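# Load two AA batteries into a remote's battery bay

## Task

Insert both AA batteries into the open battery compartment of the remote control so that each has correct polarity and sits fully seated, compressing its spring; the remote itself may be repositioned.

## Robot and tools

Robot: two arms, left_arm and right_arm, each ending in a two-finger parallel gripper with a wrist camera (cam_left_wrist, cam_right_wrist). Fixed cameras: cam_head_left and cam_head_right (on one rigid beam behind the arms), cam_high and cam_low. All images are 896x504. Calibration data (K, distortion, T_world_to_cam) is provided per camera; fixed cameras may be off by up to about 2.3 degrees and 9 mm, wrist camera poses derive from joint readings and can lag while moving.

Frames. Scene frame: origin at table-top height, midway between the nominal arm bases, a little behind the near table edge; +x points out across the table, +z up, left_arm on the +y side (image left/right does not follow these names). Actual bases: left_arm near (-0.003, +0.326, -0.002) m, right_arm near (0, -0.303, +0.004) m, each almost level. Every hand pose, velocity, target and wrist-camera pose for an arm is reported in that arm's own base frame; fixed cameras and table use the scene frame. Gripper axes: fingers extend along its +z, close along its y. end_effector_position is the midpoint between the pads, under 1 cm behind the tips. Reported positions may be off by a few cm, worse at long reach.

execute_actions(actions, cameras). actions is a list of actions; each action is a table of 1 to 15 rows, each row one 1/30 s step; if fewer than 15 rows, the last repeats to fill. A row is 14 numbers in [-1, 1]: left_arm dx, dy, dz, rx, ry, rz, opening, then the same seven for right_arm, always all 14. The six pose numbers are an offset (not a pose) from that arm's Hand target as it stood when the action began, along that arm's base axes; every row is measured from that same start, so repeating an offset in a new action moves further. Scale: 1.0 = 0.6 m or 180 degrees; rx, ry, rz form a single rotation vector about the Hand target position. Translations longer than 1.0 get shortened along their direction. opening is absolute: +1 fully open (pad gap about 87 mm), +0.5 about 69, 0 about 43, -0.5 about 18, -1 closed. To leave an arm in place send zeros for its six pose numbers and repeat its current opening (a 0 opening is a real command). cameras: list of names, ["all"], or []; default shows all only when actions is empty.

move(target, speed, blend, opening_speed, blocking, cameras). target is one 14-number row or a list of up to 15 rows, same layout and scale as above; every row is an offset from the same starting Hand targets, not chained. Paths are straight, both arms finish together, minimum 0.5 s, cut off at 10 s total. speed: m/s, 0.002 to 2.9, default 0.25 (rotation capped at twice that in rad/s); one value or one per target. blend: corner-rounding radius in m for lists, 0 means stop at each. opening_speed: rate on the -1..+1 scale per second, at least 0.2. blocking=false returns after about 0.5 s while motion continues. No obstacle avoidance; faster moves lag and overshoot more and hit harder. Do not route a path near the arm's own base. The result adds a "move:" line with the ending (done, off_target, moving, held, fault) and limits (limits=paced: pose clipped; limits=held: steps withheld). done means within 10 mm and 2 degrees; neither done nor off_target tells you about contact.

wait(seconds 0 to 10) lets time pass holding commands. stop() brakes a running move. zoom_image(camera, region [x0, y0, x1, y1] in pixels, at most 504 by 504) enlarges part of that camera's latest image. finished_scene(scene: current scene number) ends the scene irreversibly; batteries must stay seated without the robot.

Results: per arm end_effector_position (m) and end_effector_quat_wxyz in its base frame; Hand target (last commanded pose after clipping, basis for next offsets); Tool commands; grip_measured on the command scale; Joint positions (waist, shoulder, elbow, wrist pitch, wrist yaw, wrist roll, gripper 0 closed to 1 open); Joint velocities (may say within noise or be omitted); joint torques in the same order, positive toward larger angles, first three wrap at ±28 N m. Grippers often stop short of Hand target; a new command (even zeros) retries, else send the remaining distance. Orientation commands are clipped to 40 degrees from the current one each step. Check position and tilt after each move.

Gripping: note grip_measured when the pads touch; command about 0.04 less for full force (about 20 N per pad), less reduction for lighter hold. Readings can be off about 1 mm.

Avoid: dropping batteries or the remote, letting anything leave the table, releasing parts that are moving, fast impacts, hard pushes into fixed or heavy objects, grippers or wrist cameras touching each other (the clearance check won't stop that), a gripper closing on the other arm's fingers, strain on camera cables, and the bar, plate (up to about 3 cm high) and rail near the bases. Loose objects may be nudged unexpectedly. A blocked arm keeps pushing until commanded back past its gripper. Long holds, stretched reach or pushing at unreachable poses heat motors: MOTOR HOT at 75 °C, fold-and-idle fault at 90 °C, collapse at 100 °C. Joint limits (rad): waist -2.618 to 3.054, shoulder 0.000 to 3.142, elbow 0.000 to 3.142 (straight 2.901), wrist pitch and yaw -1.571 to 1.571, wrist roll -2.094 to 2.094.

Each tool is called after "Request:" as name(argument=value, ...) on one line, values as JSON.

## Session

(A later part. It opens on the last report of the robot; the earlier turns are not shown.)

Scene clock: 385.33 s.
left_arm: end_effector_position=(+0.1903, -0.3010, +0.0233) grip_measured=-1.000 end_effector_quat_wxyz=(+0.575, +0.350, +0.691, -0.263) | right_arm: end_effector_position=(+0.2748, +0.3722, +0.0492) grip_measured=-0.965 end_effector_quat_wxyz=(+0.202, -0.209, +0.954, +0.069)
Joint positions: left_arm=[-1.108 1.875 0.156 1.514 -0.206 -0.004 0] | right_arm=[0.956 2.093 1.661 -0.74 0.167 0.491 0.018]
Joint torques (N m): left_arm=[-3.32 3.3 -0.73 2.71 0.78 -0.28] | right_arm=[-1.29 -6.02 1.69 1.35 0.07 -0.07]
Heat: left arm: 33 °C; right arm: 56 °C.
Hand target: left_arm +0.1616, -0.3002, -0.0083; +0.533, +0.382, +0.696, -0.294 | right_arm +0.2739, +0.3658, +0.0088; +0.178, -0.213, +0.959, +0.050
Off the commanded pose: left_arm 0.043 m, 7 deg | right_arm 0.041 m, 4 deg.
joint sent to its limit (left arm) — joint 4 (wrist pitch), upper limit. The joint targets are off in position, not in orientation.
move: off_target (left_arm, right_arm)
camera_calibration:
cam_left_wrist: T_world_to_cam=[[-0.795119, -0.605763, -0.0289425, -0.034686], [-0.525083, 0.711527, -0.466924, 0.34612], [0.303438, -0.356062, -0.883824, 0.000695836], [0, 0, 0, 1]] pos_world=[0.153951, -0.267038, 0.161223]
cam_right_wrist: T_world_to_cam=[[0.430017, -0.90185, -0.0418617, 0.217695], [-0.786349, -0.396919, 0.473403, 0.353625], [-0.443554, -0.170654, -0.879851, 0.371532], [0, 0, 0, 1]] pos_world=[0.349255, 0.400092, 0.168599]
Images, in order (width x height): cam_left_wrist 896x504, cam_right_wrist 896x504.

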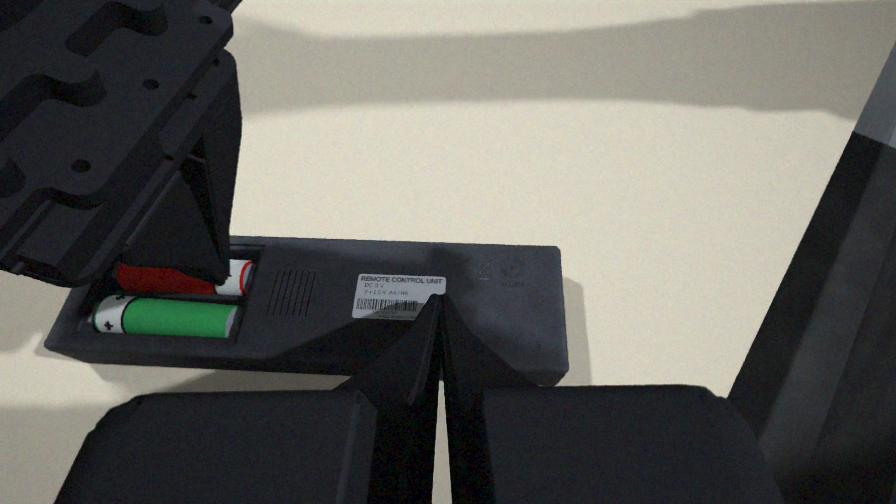

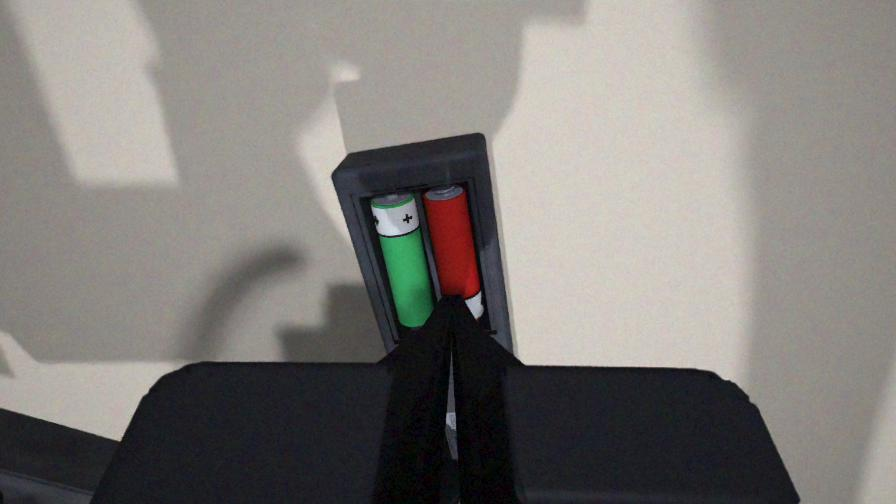

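Request:
move(target=[0,0,0,0,0,0,-1,0,0.01,0.17,0,0,0,-1], speed=0.1, cameras=["cam_low","cam_left_wrist","cam_right_wrist"])

Request:
zoom_image(camera="cam_right_wrist", region=[340, 90, 540, 290])

Request:
zoom_image(camera="cam_left_wrist", region=[20, 200, 300, 380])

Request:
zoom_image(camera="cam_low", region=[510, 220, 600, 290])

Scene clock: 387.37 s.
left_arm: end_effector_position=(+0.1903, -0.3010, +0.0233) grip_measured=-1.000 end_effector_quat_wxyz=(+0.575, +0.350, +0.691, -0.263) | right_arm: end_effector_position=(+0.2738, +0.3707, +0.1060) grip_measured=-0.965 end_effector_quat_wxyz=(+0.180, -0.213, +0.959, +0.049)
Joint positions: left_arm=[-1.108 1.875 0.156 1.514 -0.206 -0.004 0] | right_arm=[0.956 2.134 1.963 -1.063 0.167 0.491 0.018]
Joint torques (N m): left_arm=[-3.28 3.28 -0.76 2.69 0.77 -0.28] | right_arm=[-0.55 -11.82 9.11 0.62 0.09 0]
Heat: left arm: 34 °C; right arm: 56 °C.
Hand target: left_arm +0.1616, -0.3002, -0.0083; +0.533, +0.382, +0.696, -0.294 | right_arm +0.2740, +0.3719, +0.1110; +0.179, -0.213, +0.959, +0.050
Off the commanded pose: left_arm 0.043 m, 7 deg | right_arm 0.005 m, 0 deg.
joint sent to its limit (left arm) — joint 4 (wrist pitch), upper limit. The joint targets are off in position, not in orientation.
move: off_target (left_arm)
camera_calibration:
cam_left_wrist: T_world_to_cam=[[-0.795119, -0.605763, -0.0289425, -0.034686], [-0.525083, 0.711527, -0.466924, 0.34612], [0.303438, -0.356062, -0.883824, 0.000695836], [0, 0, 0, 1]] pos_world=[0.153951, -0.267038, 0.161223]
cam_right_wrist: T_world_to_cam=[[0.429053, -0.9032, -0.0119272, 0.21677], [-0.768882, -0.372113, 0.519953, 0.306468], [-0.47406, -0.213917, -0.854111, 0.442425], [0, 0, 0, 1]] pos_world=[0.352369, 0.40447, 0.221117]
Images, in order (width x height): cam_low 896x504, cam_left_wrist 896x504, cam_right_wrist 896x504.

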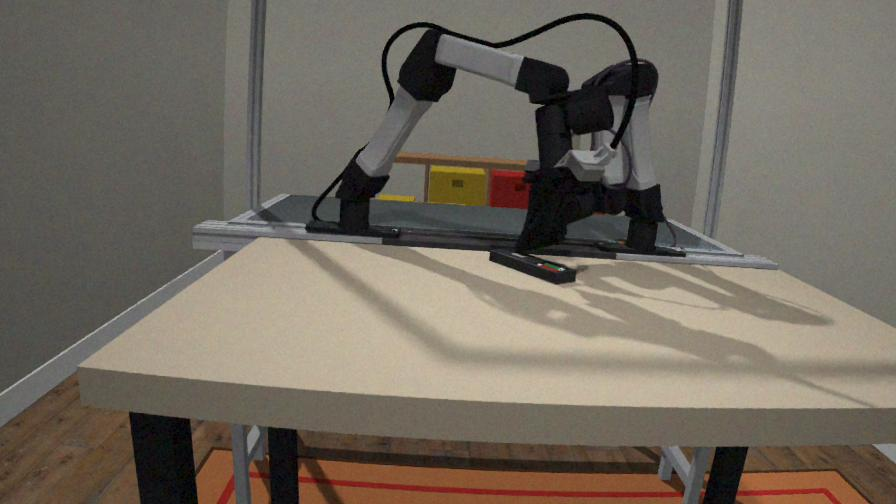

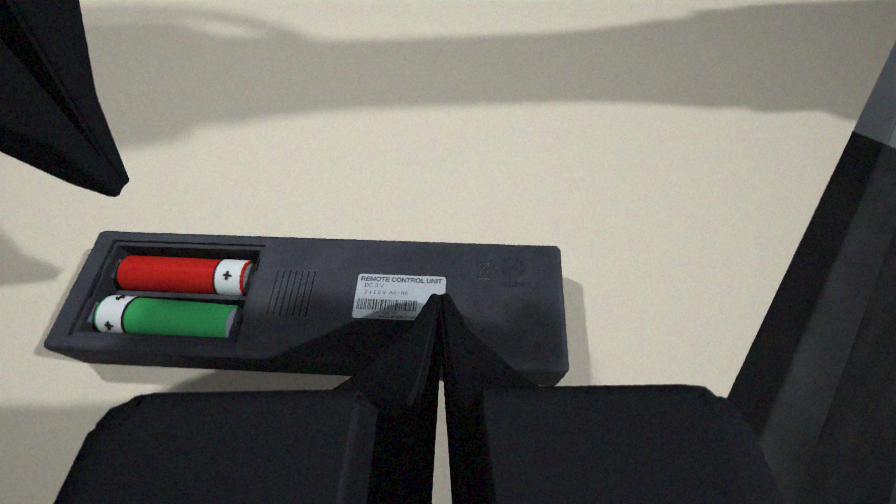

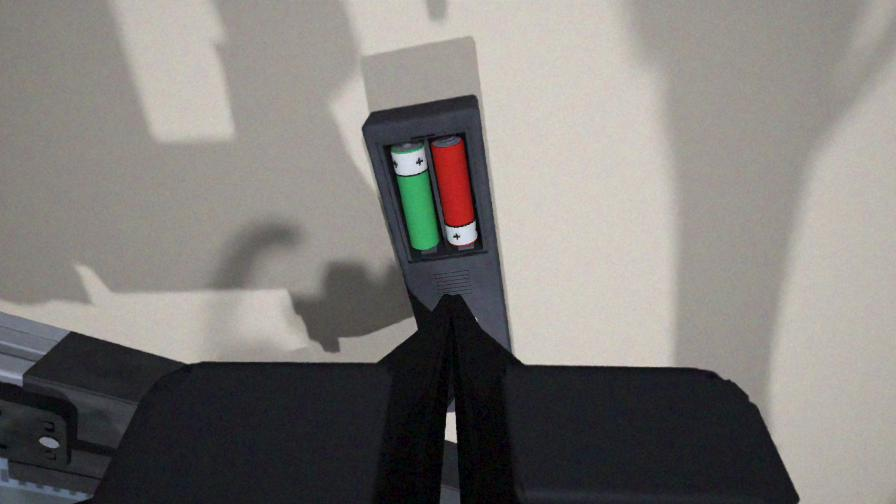

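Scaled by 2.520 from the camera's 896x504 image, which has a finer 1280x720 frame.

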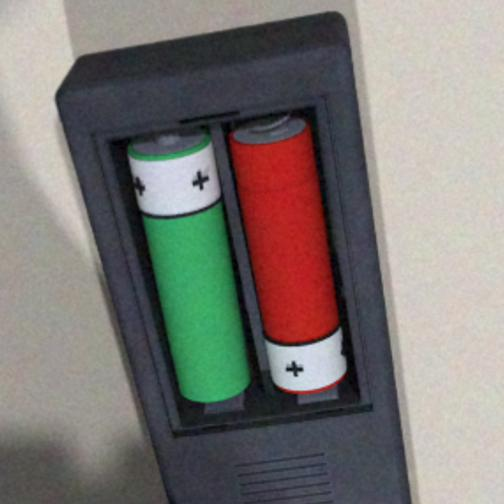

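Scaled by 1.800 from the camera's 896x504 image, which has a finer 1280x720 frame.

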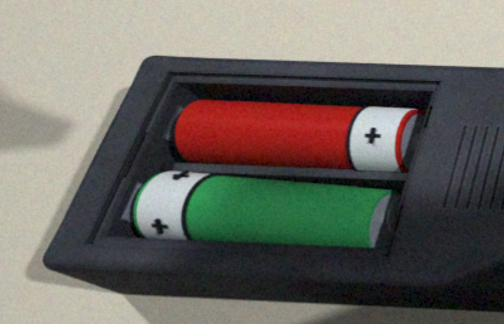

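Scaled by 5.600 from the camera's 896x504 image, which has a finer 1280x720 frame.

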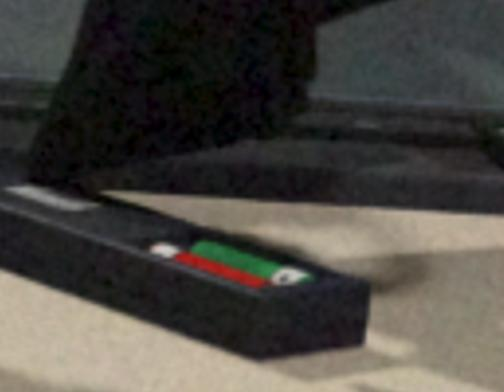

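Request:
move(target=[0,0,0,0,0,0,-1,0.006,0.04,-0.06,0,0,0,-1], speed=0.1, cameras=["cam_right_wrist"])

Request:
zoom_image(camera="cam_right_wrist", region=[340, 90, 590, 340])

Scene clock: 393.37 s.
left_arm: end_effector_position=(+0.1903, -0.3010, +0.0233) grip_measured=-1.000 end_effector_quat_wxyz=(+0.575, +0.350, +0.691, -0.263) | right_arm: end_effector_position=(+0.2725, +0.3834, +0.0672) grip_measured=-0.965 end_effector_quat_wxyz=(+0.161, -0.221, +0.961, +0.034)
Joint positions: left_arm=[-1.108 1.875 0.156 1.514 -0.206 -0.004 0] | right_arm=[0.973 2.233 1.976 -1.027 0.167 0.497 0.018]
Joint torques (N m): left_arm=[-3.25 3.25 -0.75 2.7 0.77 -0.28] | right_arm=[0.05 -12.85 9.14 0.91 0.18 0.17]
Heat: left arm: 35 °C; right arm: 55 °C.
Hand target: left_arm +0.1616, -0.3002, -0.0083; +0.533, +0.382, +0.696, -0.294 | right_arm +0.2775, +0.3959, +0.0749; +0.178, -0.213, +0.959, +0.050
Off the commanded pose: left_arm 0.043 m, 7 deg | right_arm 0.016 m, 3 deg.
joint sent to its limit (left arm) — joint 4 (wrist pitch), upper limit. The joint targets are off in position, not in orientation.
move: off_target (left_arm, right_arm)
camera_calibration:
cam_right_wrist: T_world_to_cam=[[0.438752, -0.898549, 0.0103329, 0.222388], [-0.749043, -0.359349, 0.556599, 0.317694], [-0.496418, -0.251949, -0.830717, 0.430525], [0, 0, 0, 1]] pos_world=[0.354114, 0.42246, 0.178519]
Images, in order (width x height): cam_right_wrist 896x504.

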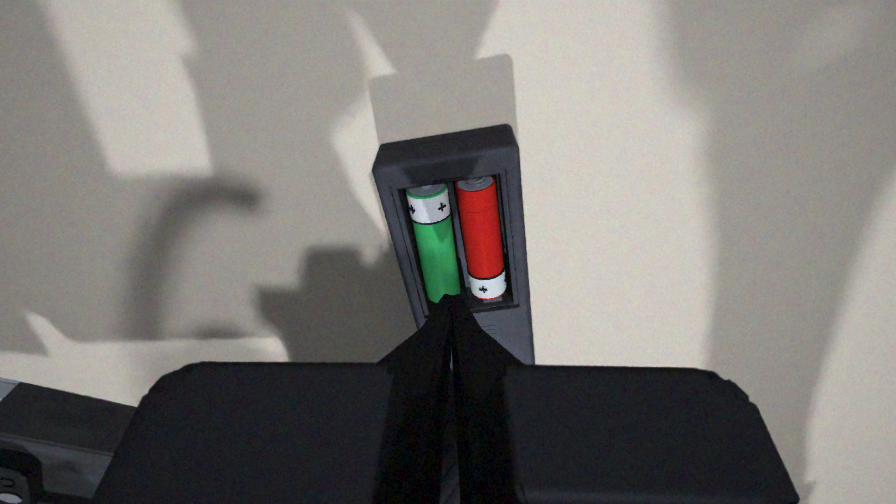

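Scaled by 2.016 from the camera's 896x504 image, which has a finer 1280x720 frame.

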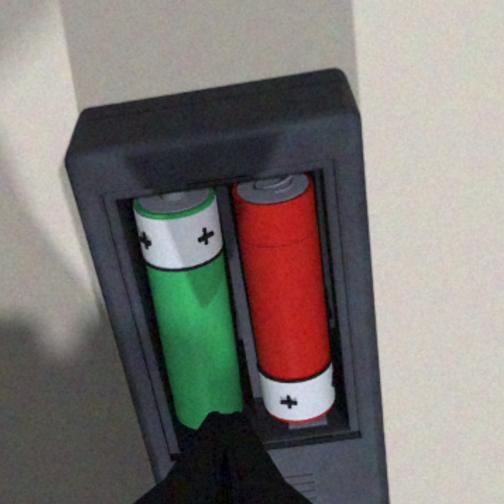

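Request:
move(target=[0,0,0,0,0,0,-1,0.009,0.009,0.005,0,0,0,-1], speed=0.06, cameras=["cam_right_wrist"])

Request:
zoom_image(camera="cam_right_wrist", region=[340, 90, 590, 340])

Scene clock: 394.43 s.
left_arm: end_effector_position=(+0.1903, -0.3010, +0.0233) grip_measured=-1.000 end_effector_quat_wxyz=(+0.575, +0.350, +0.691, -0.263) | right_arm: end_effector_position=(+0.2820, +0.3973, +0.0732) grip_measured=-0.965 end_effector_quat_wxyz=(+0.176, -0.218, +0.959, +0.048)
Joint positions: left_arm=[-1.108 1.875 0.156 1.514 -0.206 -0.004 0] | right_arm=[0.973 2.266 2.049 -1.027 0.167 0.498 0.018]
Joint torques (N m): left_arm=[-3.32 3.26 -0.77 2.69 0.78 -0.27] | right_arm=[-0.24 -12.66 9.36 0.65 0.16 0.14]
Heat: left arm: 35 °C; right arm: 55 °C.
Hand target: left_arm +0.1616, -0.3002, -0.0083; +0.533, +0.382, +0.696, -0.294 | right_arm +0.2829, +0.4012, +0.0778; +0.178, -0.213, +0.959, +0.050
Off the commanded pose: left_arm 0.043 m, 7 deg | right_arm 0.006 m, 1 deg.
joint sent to its limit (left arm) — joint 4 (wrist pitch), upper limit. The joint targets are off in position, not in orientation.
move: off_target (left_arm)
camera_calibration:
cam_right_wrist: T_world_to_cam=[[0.438384, -0.898739, -0.00939595, 0.232258], [-0.761288, -0.376855, 0.527657, 0.338847], [-0.477766, -0.224163, -0.849406, 0.42871], [0, 0, 0, 1]] pos_world=[0.360965, 0.432537, 0.187536]
Images, in order (width x height): cam_right_wrist 896x504.

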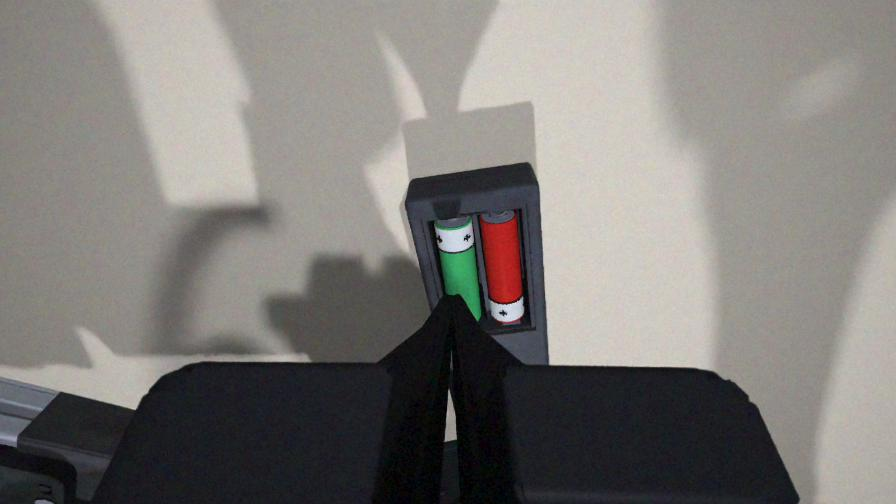

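Scaled by 2.016 from the camera's 896x504 image, which has a finer 1280x720 frame.

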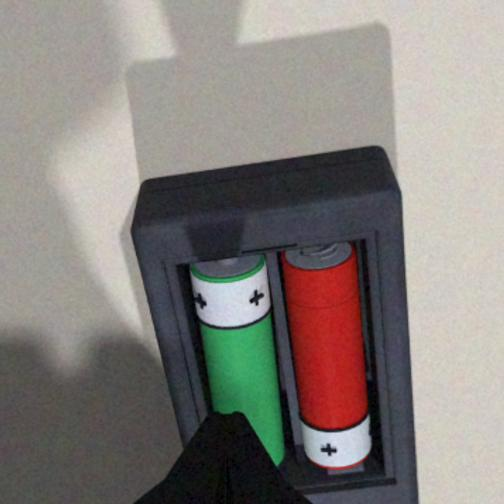

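Request:
move(target=[0,0,0,0,0,0,-1,0.001,-0.004,-0.11,0,0,0,-1], speed=0.06, cameras=["cam_left_wrist","cam_right_wrist"])

Request:
zoom_image(camera="cam_right_wrist", region=[340, 90, 590, 340])

Request:
zoom_image(camera="cam_left_wrist", region=[20, 200, 300, 380])

Scene clock: 396.10 s.
left_arm: end_effector_position=(+0.1903, -0.3010, +0.0233) grip_measured=-1.000 end_effector_quat_wxyz=(+0.575, +0.350, +0.691, -0.263) | right_arm: end_effector_position=(+0.2807, +0.3955, +0.0504) grip_measured=-0.965 end_effector_quat_wxyz=(+0.187, -0.216, +0.956, +0.059)
Joint positions: left_arm=[-1.108 1.875 0.156 1.514 -0.206 -0.004 0] | right_arm=[0.973 2.222 1.879 -0.868 0.167 0.498 0.018]
Joint torques (N m): left_arm=[-3.32 3.32 -0.75 2.7 0.77 -0.28] | right_arm=[-0.61 -7.31 2 1.56 0.15 0.1]
Heat: left arm: 35 °C; right arm: 55 °C.
Hand target: left_arm +0.1616, -0.3002, -0.0083; +0.533, +0.382, +0.696, -0.294 | right_arm +0.2835, +0.3989, +0.0120; +0.179, -0.213, +0.959, +0.050
Off the commanded pose: left_arm 0.043 m, 7 deg | right_arm 0.039 m, 2 deg.
joint sent to its limit (left arm) — joint 4 (wrist pitch), upper limit. The joint targets are off in position, not in orientation.
move: off_target (left_arm, right_arm)
camera_calibration:
cam_left_wrist: T_world_to_cam=[[-0.795119, -0.605763, -0.0289425, -0.034686], [-0.525083, 0.711527, -0.466924, 0.34612], [0.303438, -0.356062, -0.883824, 0.000695836], [0, 0, 0, 1]] pos_world=[0.153951, -0.267038, 0.161223]
cam_right_wrist: T_world_to_cam=[[0.438697, -0.898267, -0.0257099, 0.23147], [-0.770765, -0.390828, 0.503165, 0.358764], [-0.462025, -0.200921, -0.863808, 0.395502], [0, 0, 0, 1]] pos_world=[0.357709, 0.427602, 0.167072]
Images, in order (width x height): cam_left_wrist 896x504, cam_right_wrist 896x504.

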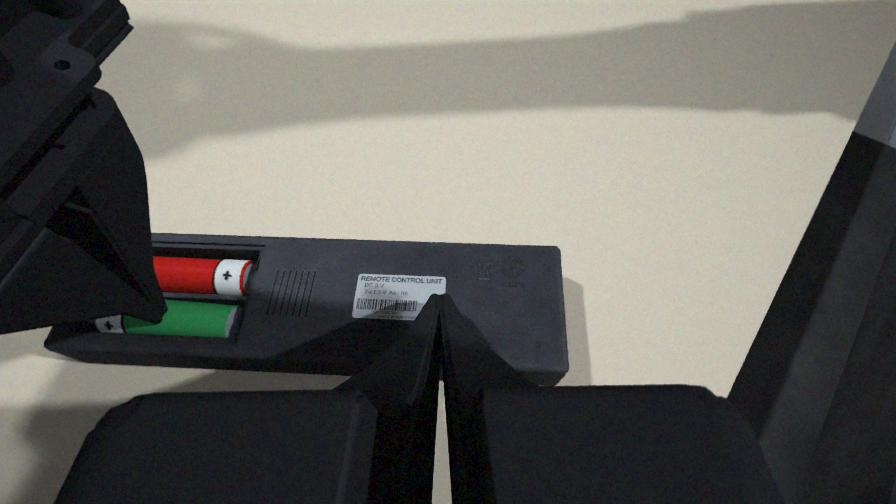

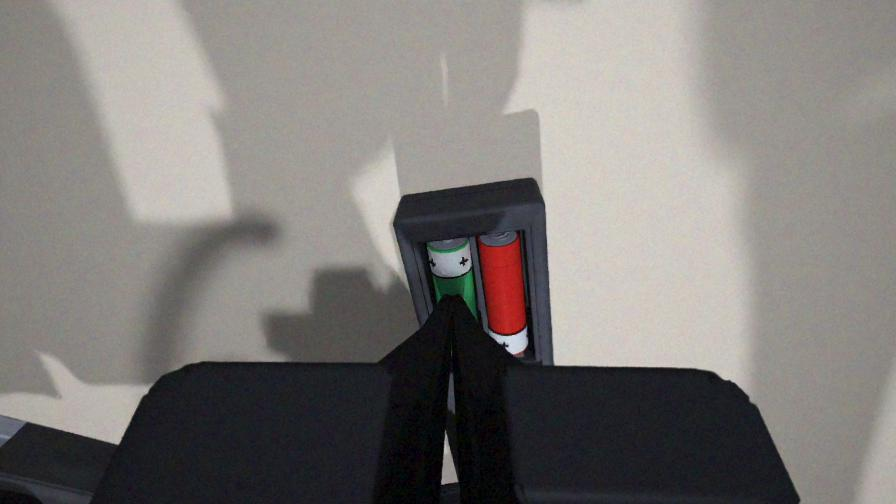

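Scaled by 2.016 from the camera's 896x504 image, which has a finer 1280x720 frame.

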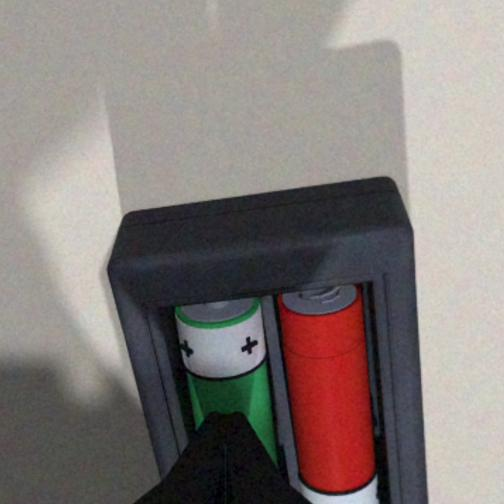

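Scaled by 1.800 from the camera's 896x504 image, which has a finer 1280x720 frame.

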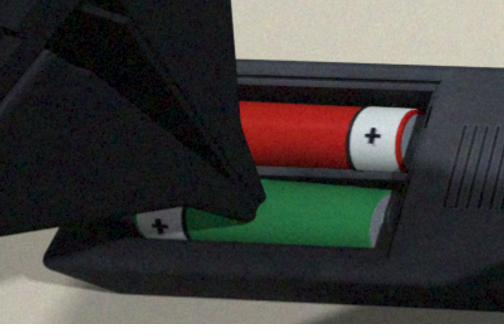

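Request:
move(target=[0,0,0,0,0,0,-1,0.004,0,-0.05,0,0,0,-1], speed=0.06)

Request:
move(target=[0,0,0,0,0,0,-1,-0.006,-0.005,0.22,0,0,0,-1], speed=0.12, cameras=["cam_left_wrist","cam_right_wrist"])

Request:
zoom_image(camera="cam_right_wrist", region=[360, 90, 560, 290])

Request:
zoom_image(camera="cam_left_wrist", region=[20, 200, 300, 380])

Scene clock: 397.37 s.
left_arm: end_effector_position=(+0.1903, -0.3010, +0.0233) grip_measured=-1.000 end_effector_quat_wxyz=(+0.575, +0.350, +0.691, -0.263) | right_arm: end_effector_position=(+0.2806, +0.3952, +0.0494) grip_measured=-0.965 end_effector_quat_wxyz=(+0.201, -0.214, +0.953, +0.071)
Joint positions: left_arm=[-1.108 1.875 0.156 1.514 -0.206 -0.004 0] | right_arm=[0.973 2.183 1.804 -0.795 0.167 0.498 0.018]
Joint torques (N m): left_arm=[-3.28 3.29 -0.77 2.68 0.77 -0.28] | right_arm=[-0.98 -2 0.61 1.88 0.15 0.06]
Heat: left arm: 35 °C; right arm: 54 °C.
Hand target: left_arm +0.1616, -0.3002, -0.0083; +0.533, +0.382, +0.696, -0.294 | right_arm +0.2859, +0.3989, -0.0180; +0.178, -0.213, +0.959, +0.050
Off the commanded pose: left_arm 0.043 m, 7 deg | right_arm 0.068 m, 4 deg.
joint sent to its limit (left arm) — joint 4 (wrist pitch), upper limit. The joint targets are off in position, not in orientation.
move: off_target (left_arm, right_arm)

Scene clock: 399.23 s.
left_arm: end_effector_position=(+0.1903, -0.3010, +0.0233) grip_measured=-1.000 end_effector_quat_wxyz=(+0.575, +0.350, +0.691, -0.263) | right_arm: end_effector_position=(+0.2811, +0.3960, +0.1087) grip_measured=-0.965 end_effector_quat_wxyz=(+0.178, -0.218, +0.958, +0.050)
Joint positions: left_arm=[-1.108 1.875 0.156 1.514 -0.206 -0.004 0] | right_arm=[0.973 2.266 2.188 -1.159 0.167 0.498 0.018]
Joint torques (N m): left_arm=[-3.32 3.28 -0.76 2.7 0.78 -0.27] | right_arm=[-0.76 -12.89 9.14 0.61 0.14 0.07]
Heat: left arm: 35 °C; right arm: 54 °C.
Hand target: left_arm +0.1616, -0.3002, -0.0083; +0.533, +0.382, +0.696, -0.294 | right_arm +0.2823, +0.3959, +0.1139; +0.178, -0.213, +0.959, +0.050
Off the commanded pose: left_arm 0.043 m, 7 deg | right_arm 0.005 m, 1 deg.
joint sent to its limit (left arm) — joint 4 (wrist pitch), upper limit. The joint targets are off in position, not in orientation.
move: off_target (left_arm)
camera_calibration:
cam_left_wrist: T_world_to_cam=[[-0.795119, -0.605763, -0.0289425, -0.034686], [-0.525083, 0.711527, -0.466924, 0.34612], [0.303438, -0.356062, -0.883824, 0.000695836], [0, 0, 0, 1]] pos_world=[0.153951, -0.267038, 0.161223]
cam_right_wrist: T_world_to_cam=[[0.438394, -0.898688, -0.0130619, 0.232262], [-0.763405, -0.379993, 0.52232, 0.321472], [-0.474366, -0.219011, -0.852649, 0.45552], [0, 0, 0, 1]] pos_world=[0.359674, 0.430651, 0.223522]
Images, in order (width x height): cam_left_wrist 896x504, cam_right_wrist 896x504.

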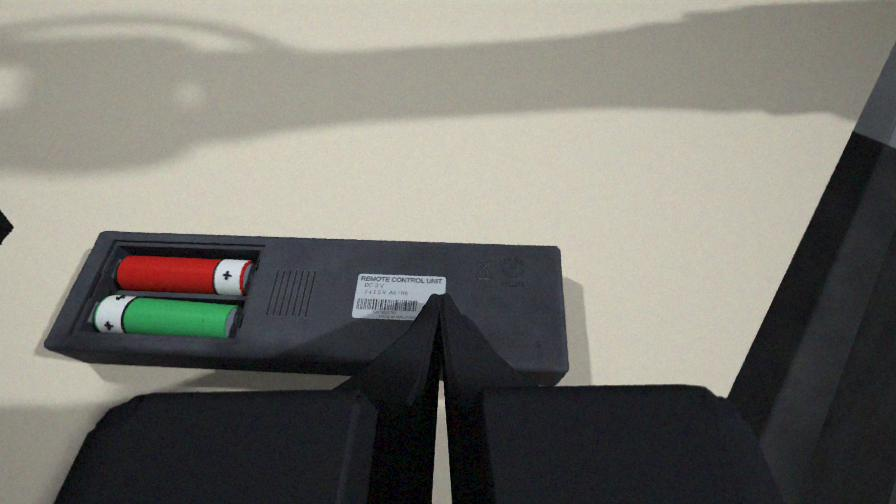

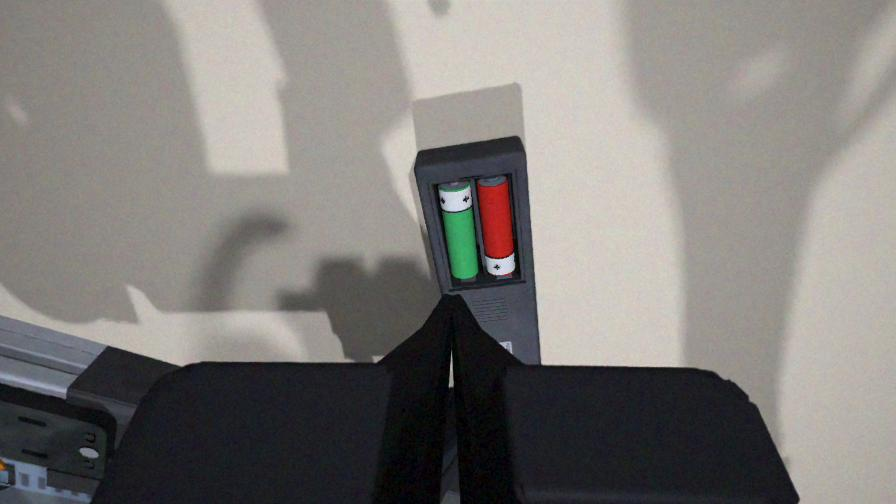

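Scaled by 2.520 from the camera's 896x504 image, which has a finer 1280x720 frame.

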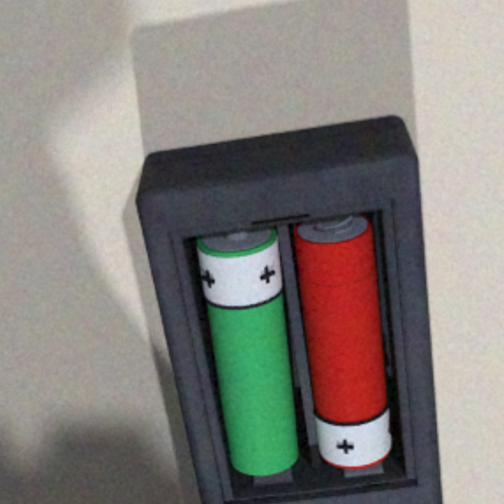

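Scaled by 1.800 from the camera's 896x504 image, which has a finer 1280x720 frame.

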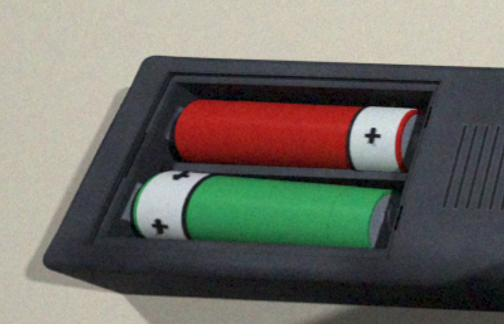

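Request:
move(target=[0.048,0,0.2,0,0,0,-1,0,-0.1,0.05,0,0,0,-1], speed=0.12, cameras=["cam_left_wrist","cam_right_wrist","cam_low"])

Request:
zoom_image(camera="cam_low", region=[490, 220, 600, 300])

Request:
zoom_image(camera="cam_right_wrist", region=[300, 50, 600, 300])

Scene clock: 401.43 s.
left_arm: end_effector_position=(+0.1838, -0.2936, +0.0936) grip_measured=-1.000 end_effector_quat_wxyz=(+0.515, +0.385, +0.710, -0.288) | right_arm: end_effector_position=(+0.2842, +0.3394, +0.1309) grip_measured=-0.965 end_effector_quat_wxyz=(+0.171, -0.210, +0.962, +0.038)
Joint positions: left_arm=[-1.013 1.168 0.305 0.554 -0.007 -0.015 0] | right_arm=[0.895 2.088 1.995 -1.16 0.153 0.439 0.018]
Joint torques (N m): left_arm=[-0.17 -4.08 9.83 2.09 0.11 0.26] | right_arm=[-0.95 -15.98 4.93 0.79 -0.02 -0.11]
Heat: left arm: 35 °C; right arm: 55 °C.
Hand target: left_arm +0.1904, -0.3001, +0.1115; +0.533, +0.382, +0.696, -0.294 | right_arm +0.2822, +0.3360, +0.1440; +0.179, -0.213, +0.959, +0.050
Off the commanded pose: left_arm 0.020 m, 3 deg | right_arm 0.014 m, 2 deg.
move: off_target (left_arm, right_arm)
camera_calibration:
cam_left_wrist: T_world_to_cam=[[-0.849594, -0.526956, 0.0225005, -0.00506195], [-0.49682, 0.785225, -0.369584, 0.377542], [0.177086, -0.325175, -0.928925, 0.103975], [0, 0, 0, 1]] pos_world=[0.164857, -0.265312, 0.236232]
cam_right_wrist: T_world_to_cam=[[0.421036, -0.907037, 0.00344225, 0.185896], [-0.765073, -0.353094, 0.538505, 0.27999], [-0.487229, -0.229364, -0.842615, 0.469354], [0, 0, 0, 1]] pos_world=[0.364627, 0.37513, 0.244069]
Images, in order (width x height): cam_low 896x504, cam_left_wrist 896x504, cam_right_wrist 896x504.

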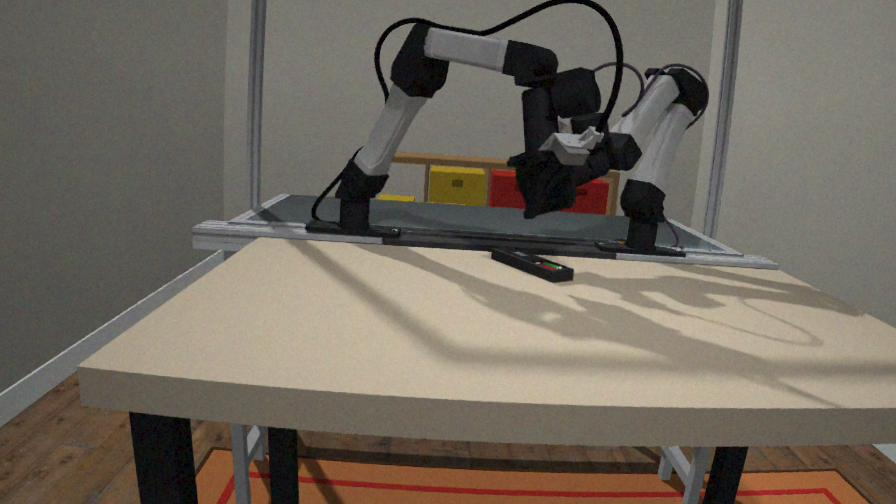

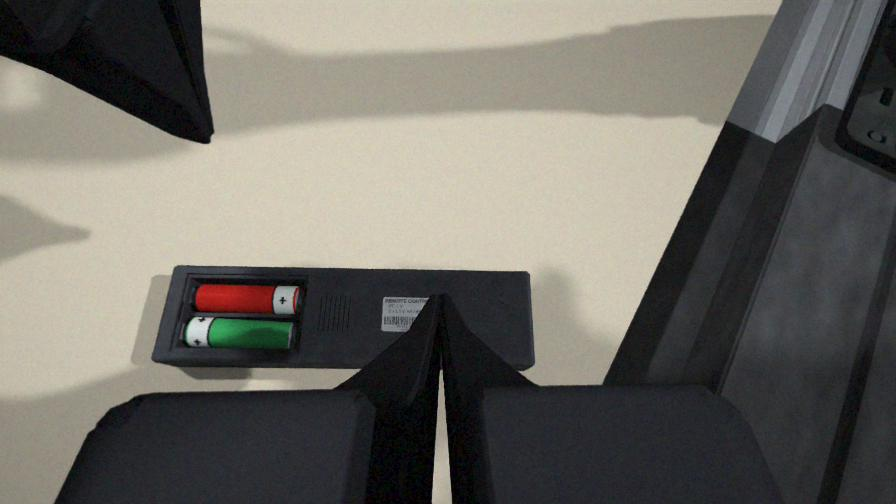

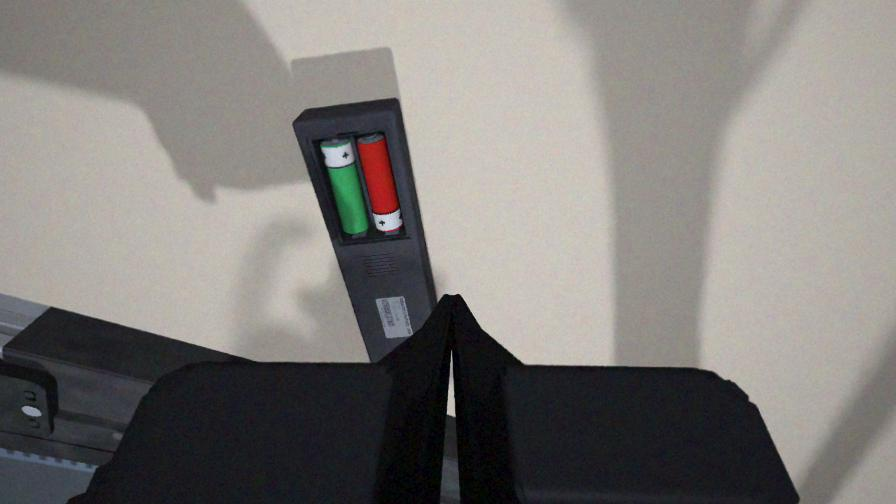

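Scaled by 4.582 from the camera's 896x504 image, which has a finer 1280x720 frame.

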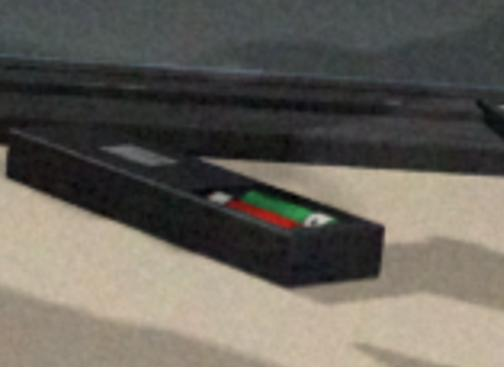

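Scaled by 1.680 from the camera's 896x504 image, which has a finer 1280x720 frame.

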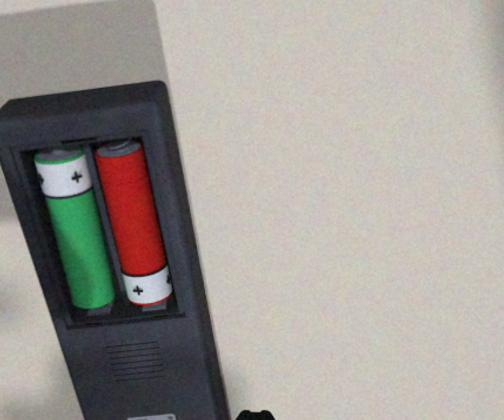

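Request:
finished_scene(scene=2)

The scene is finished: the task was done.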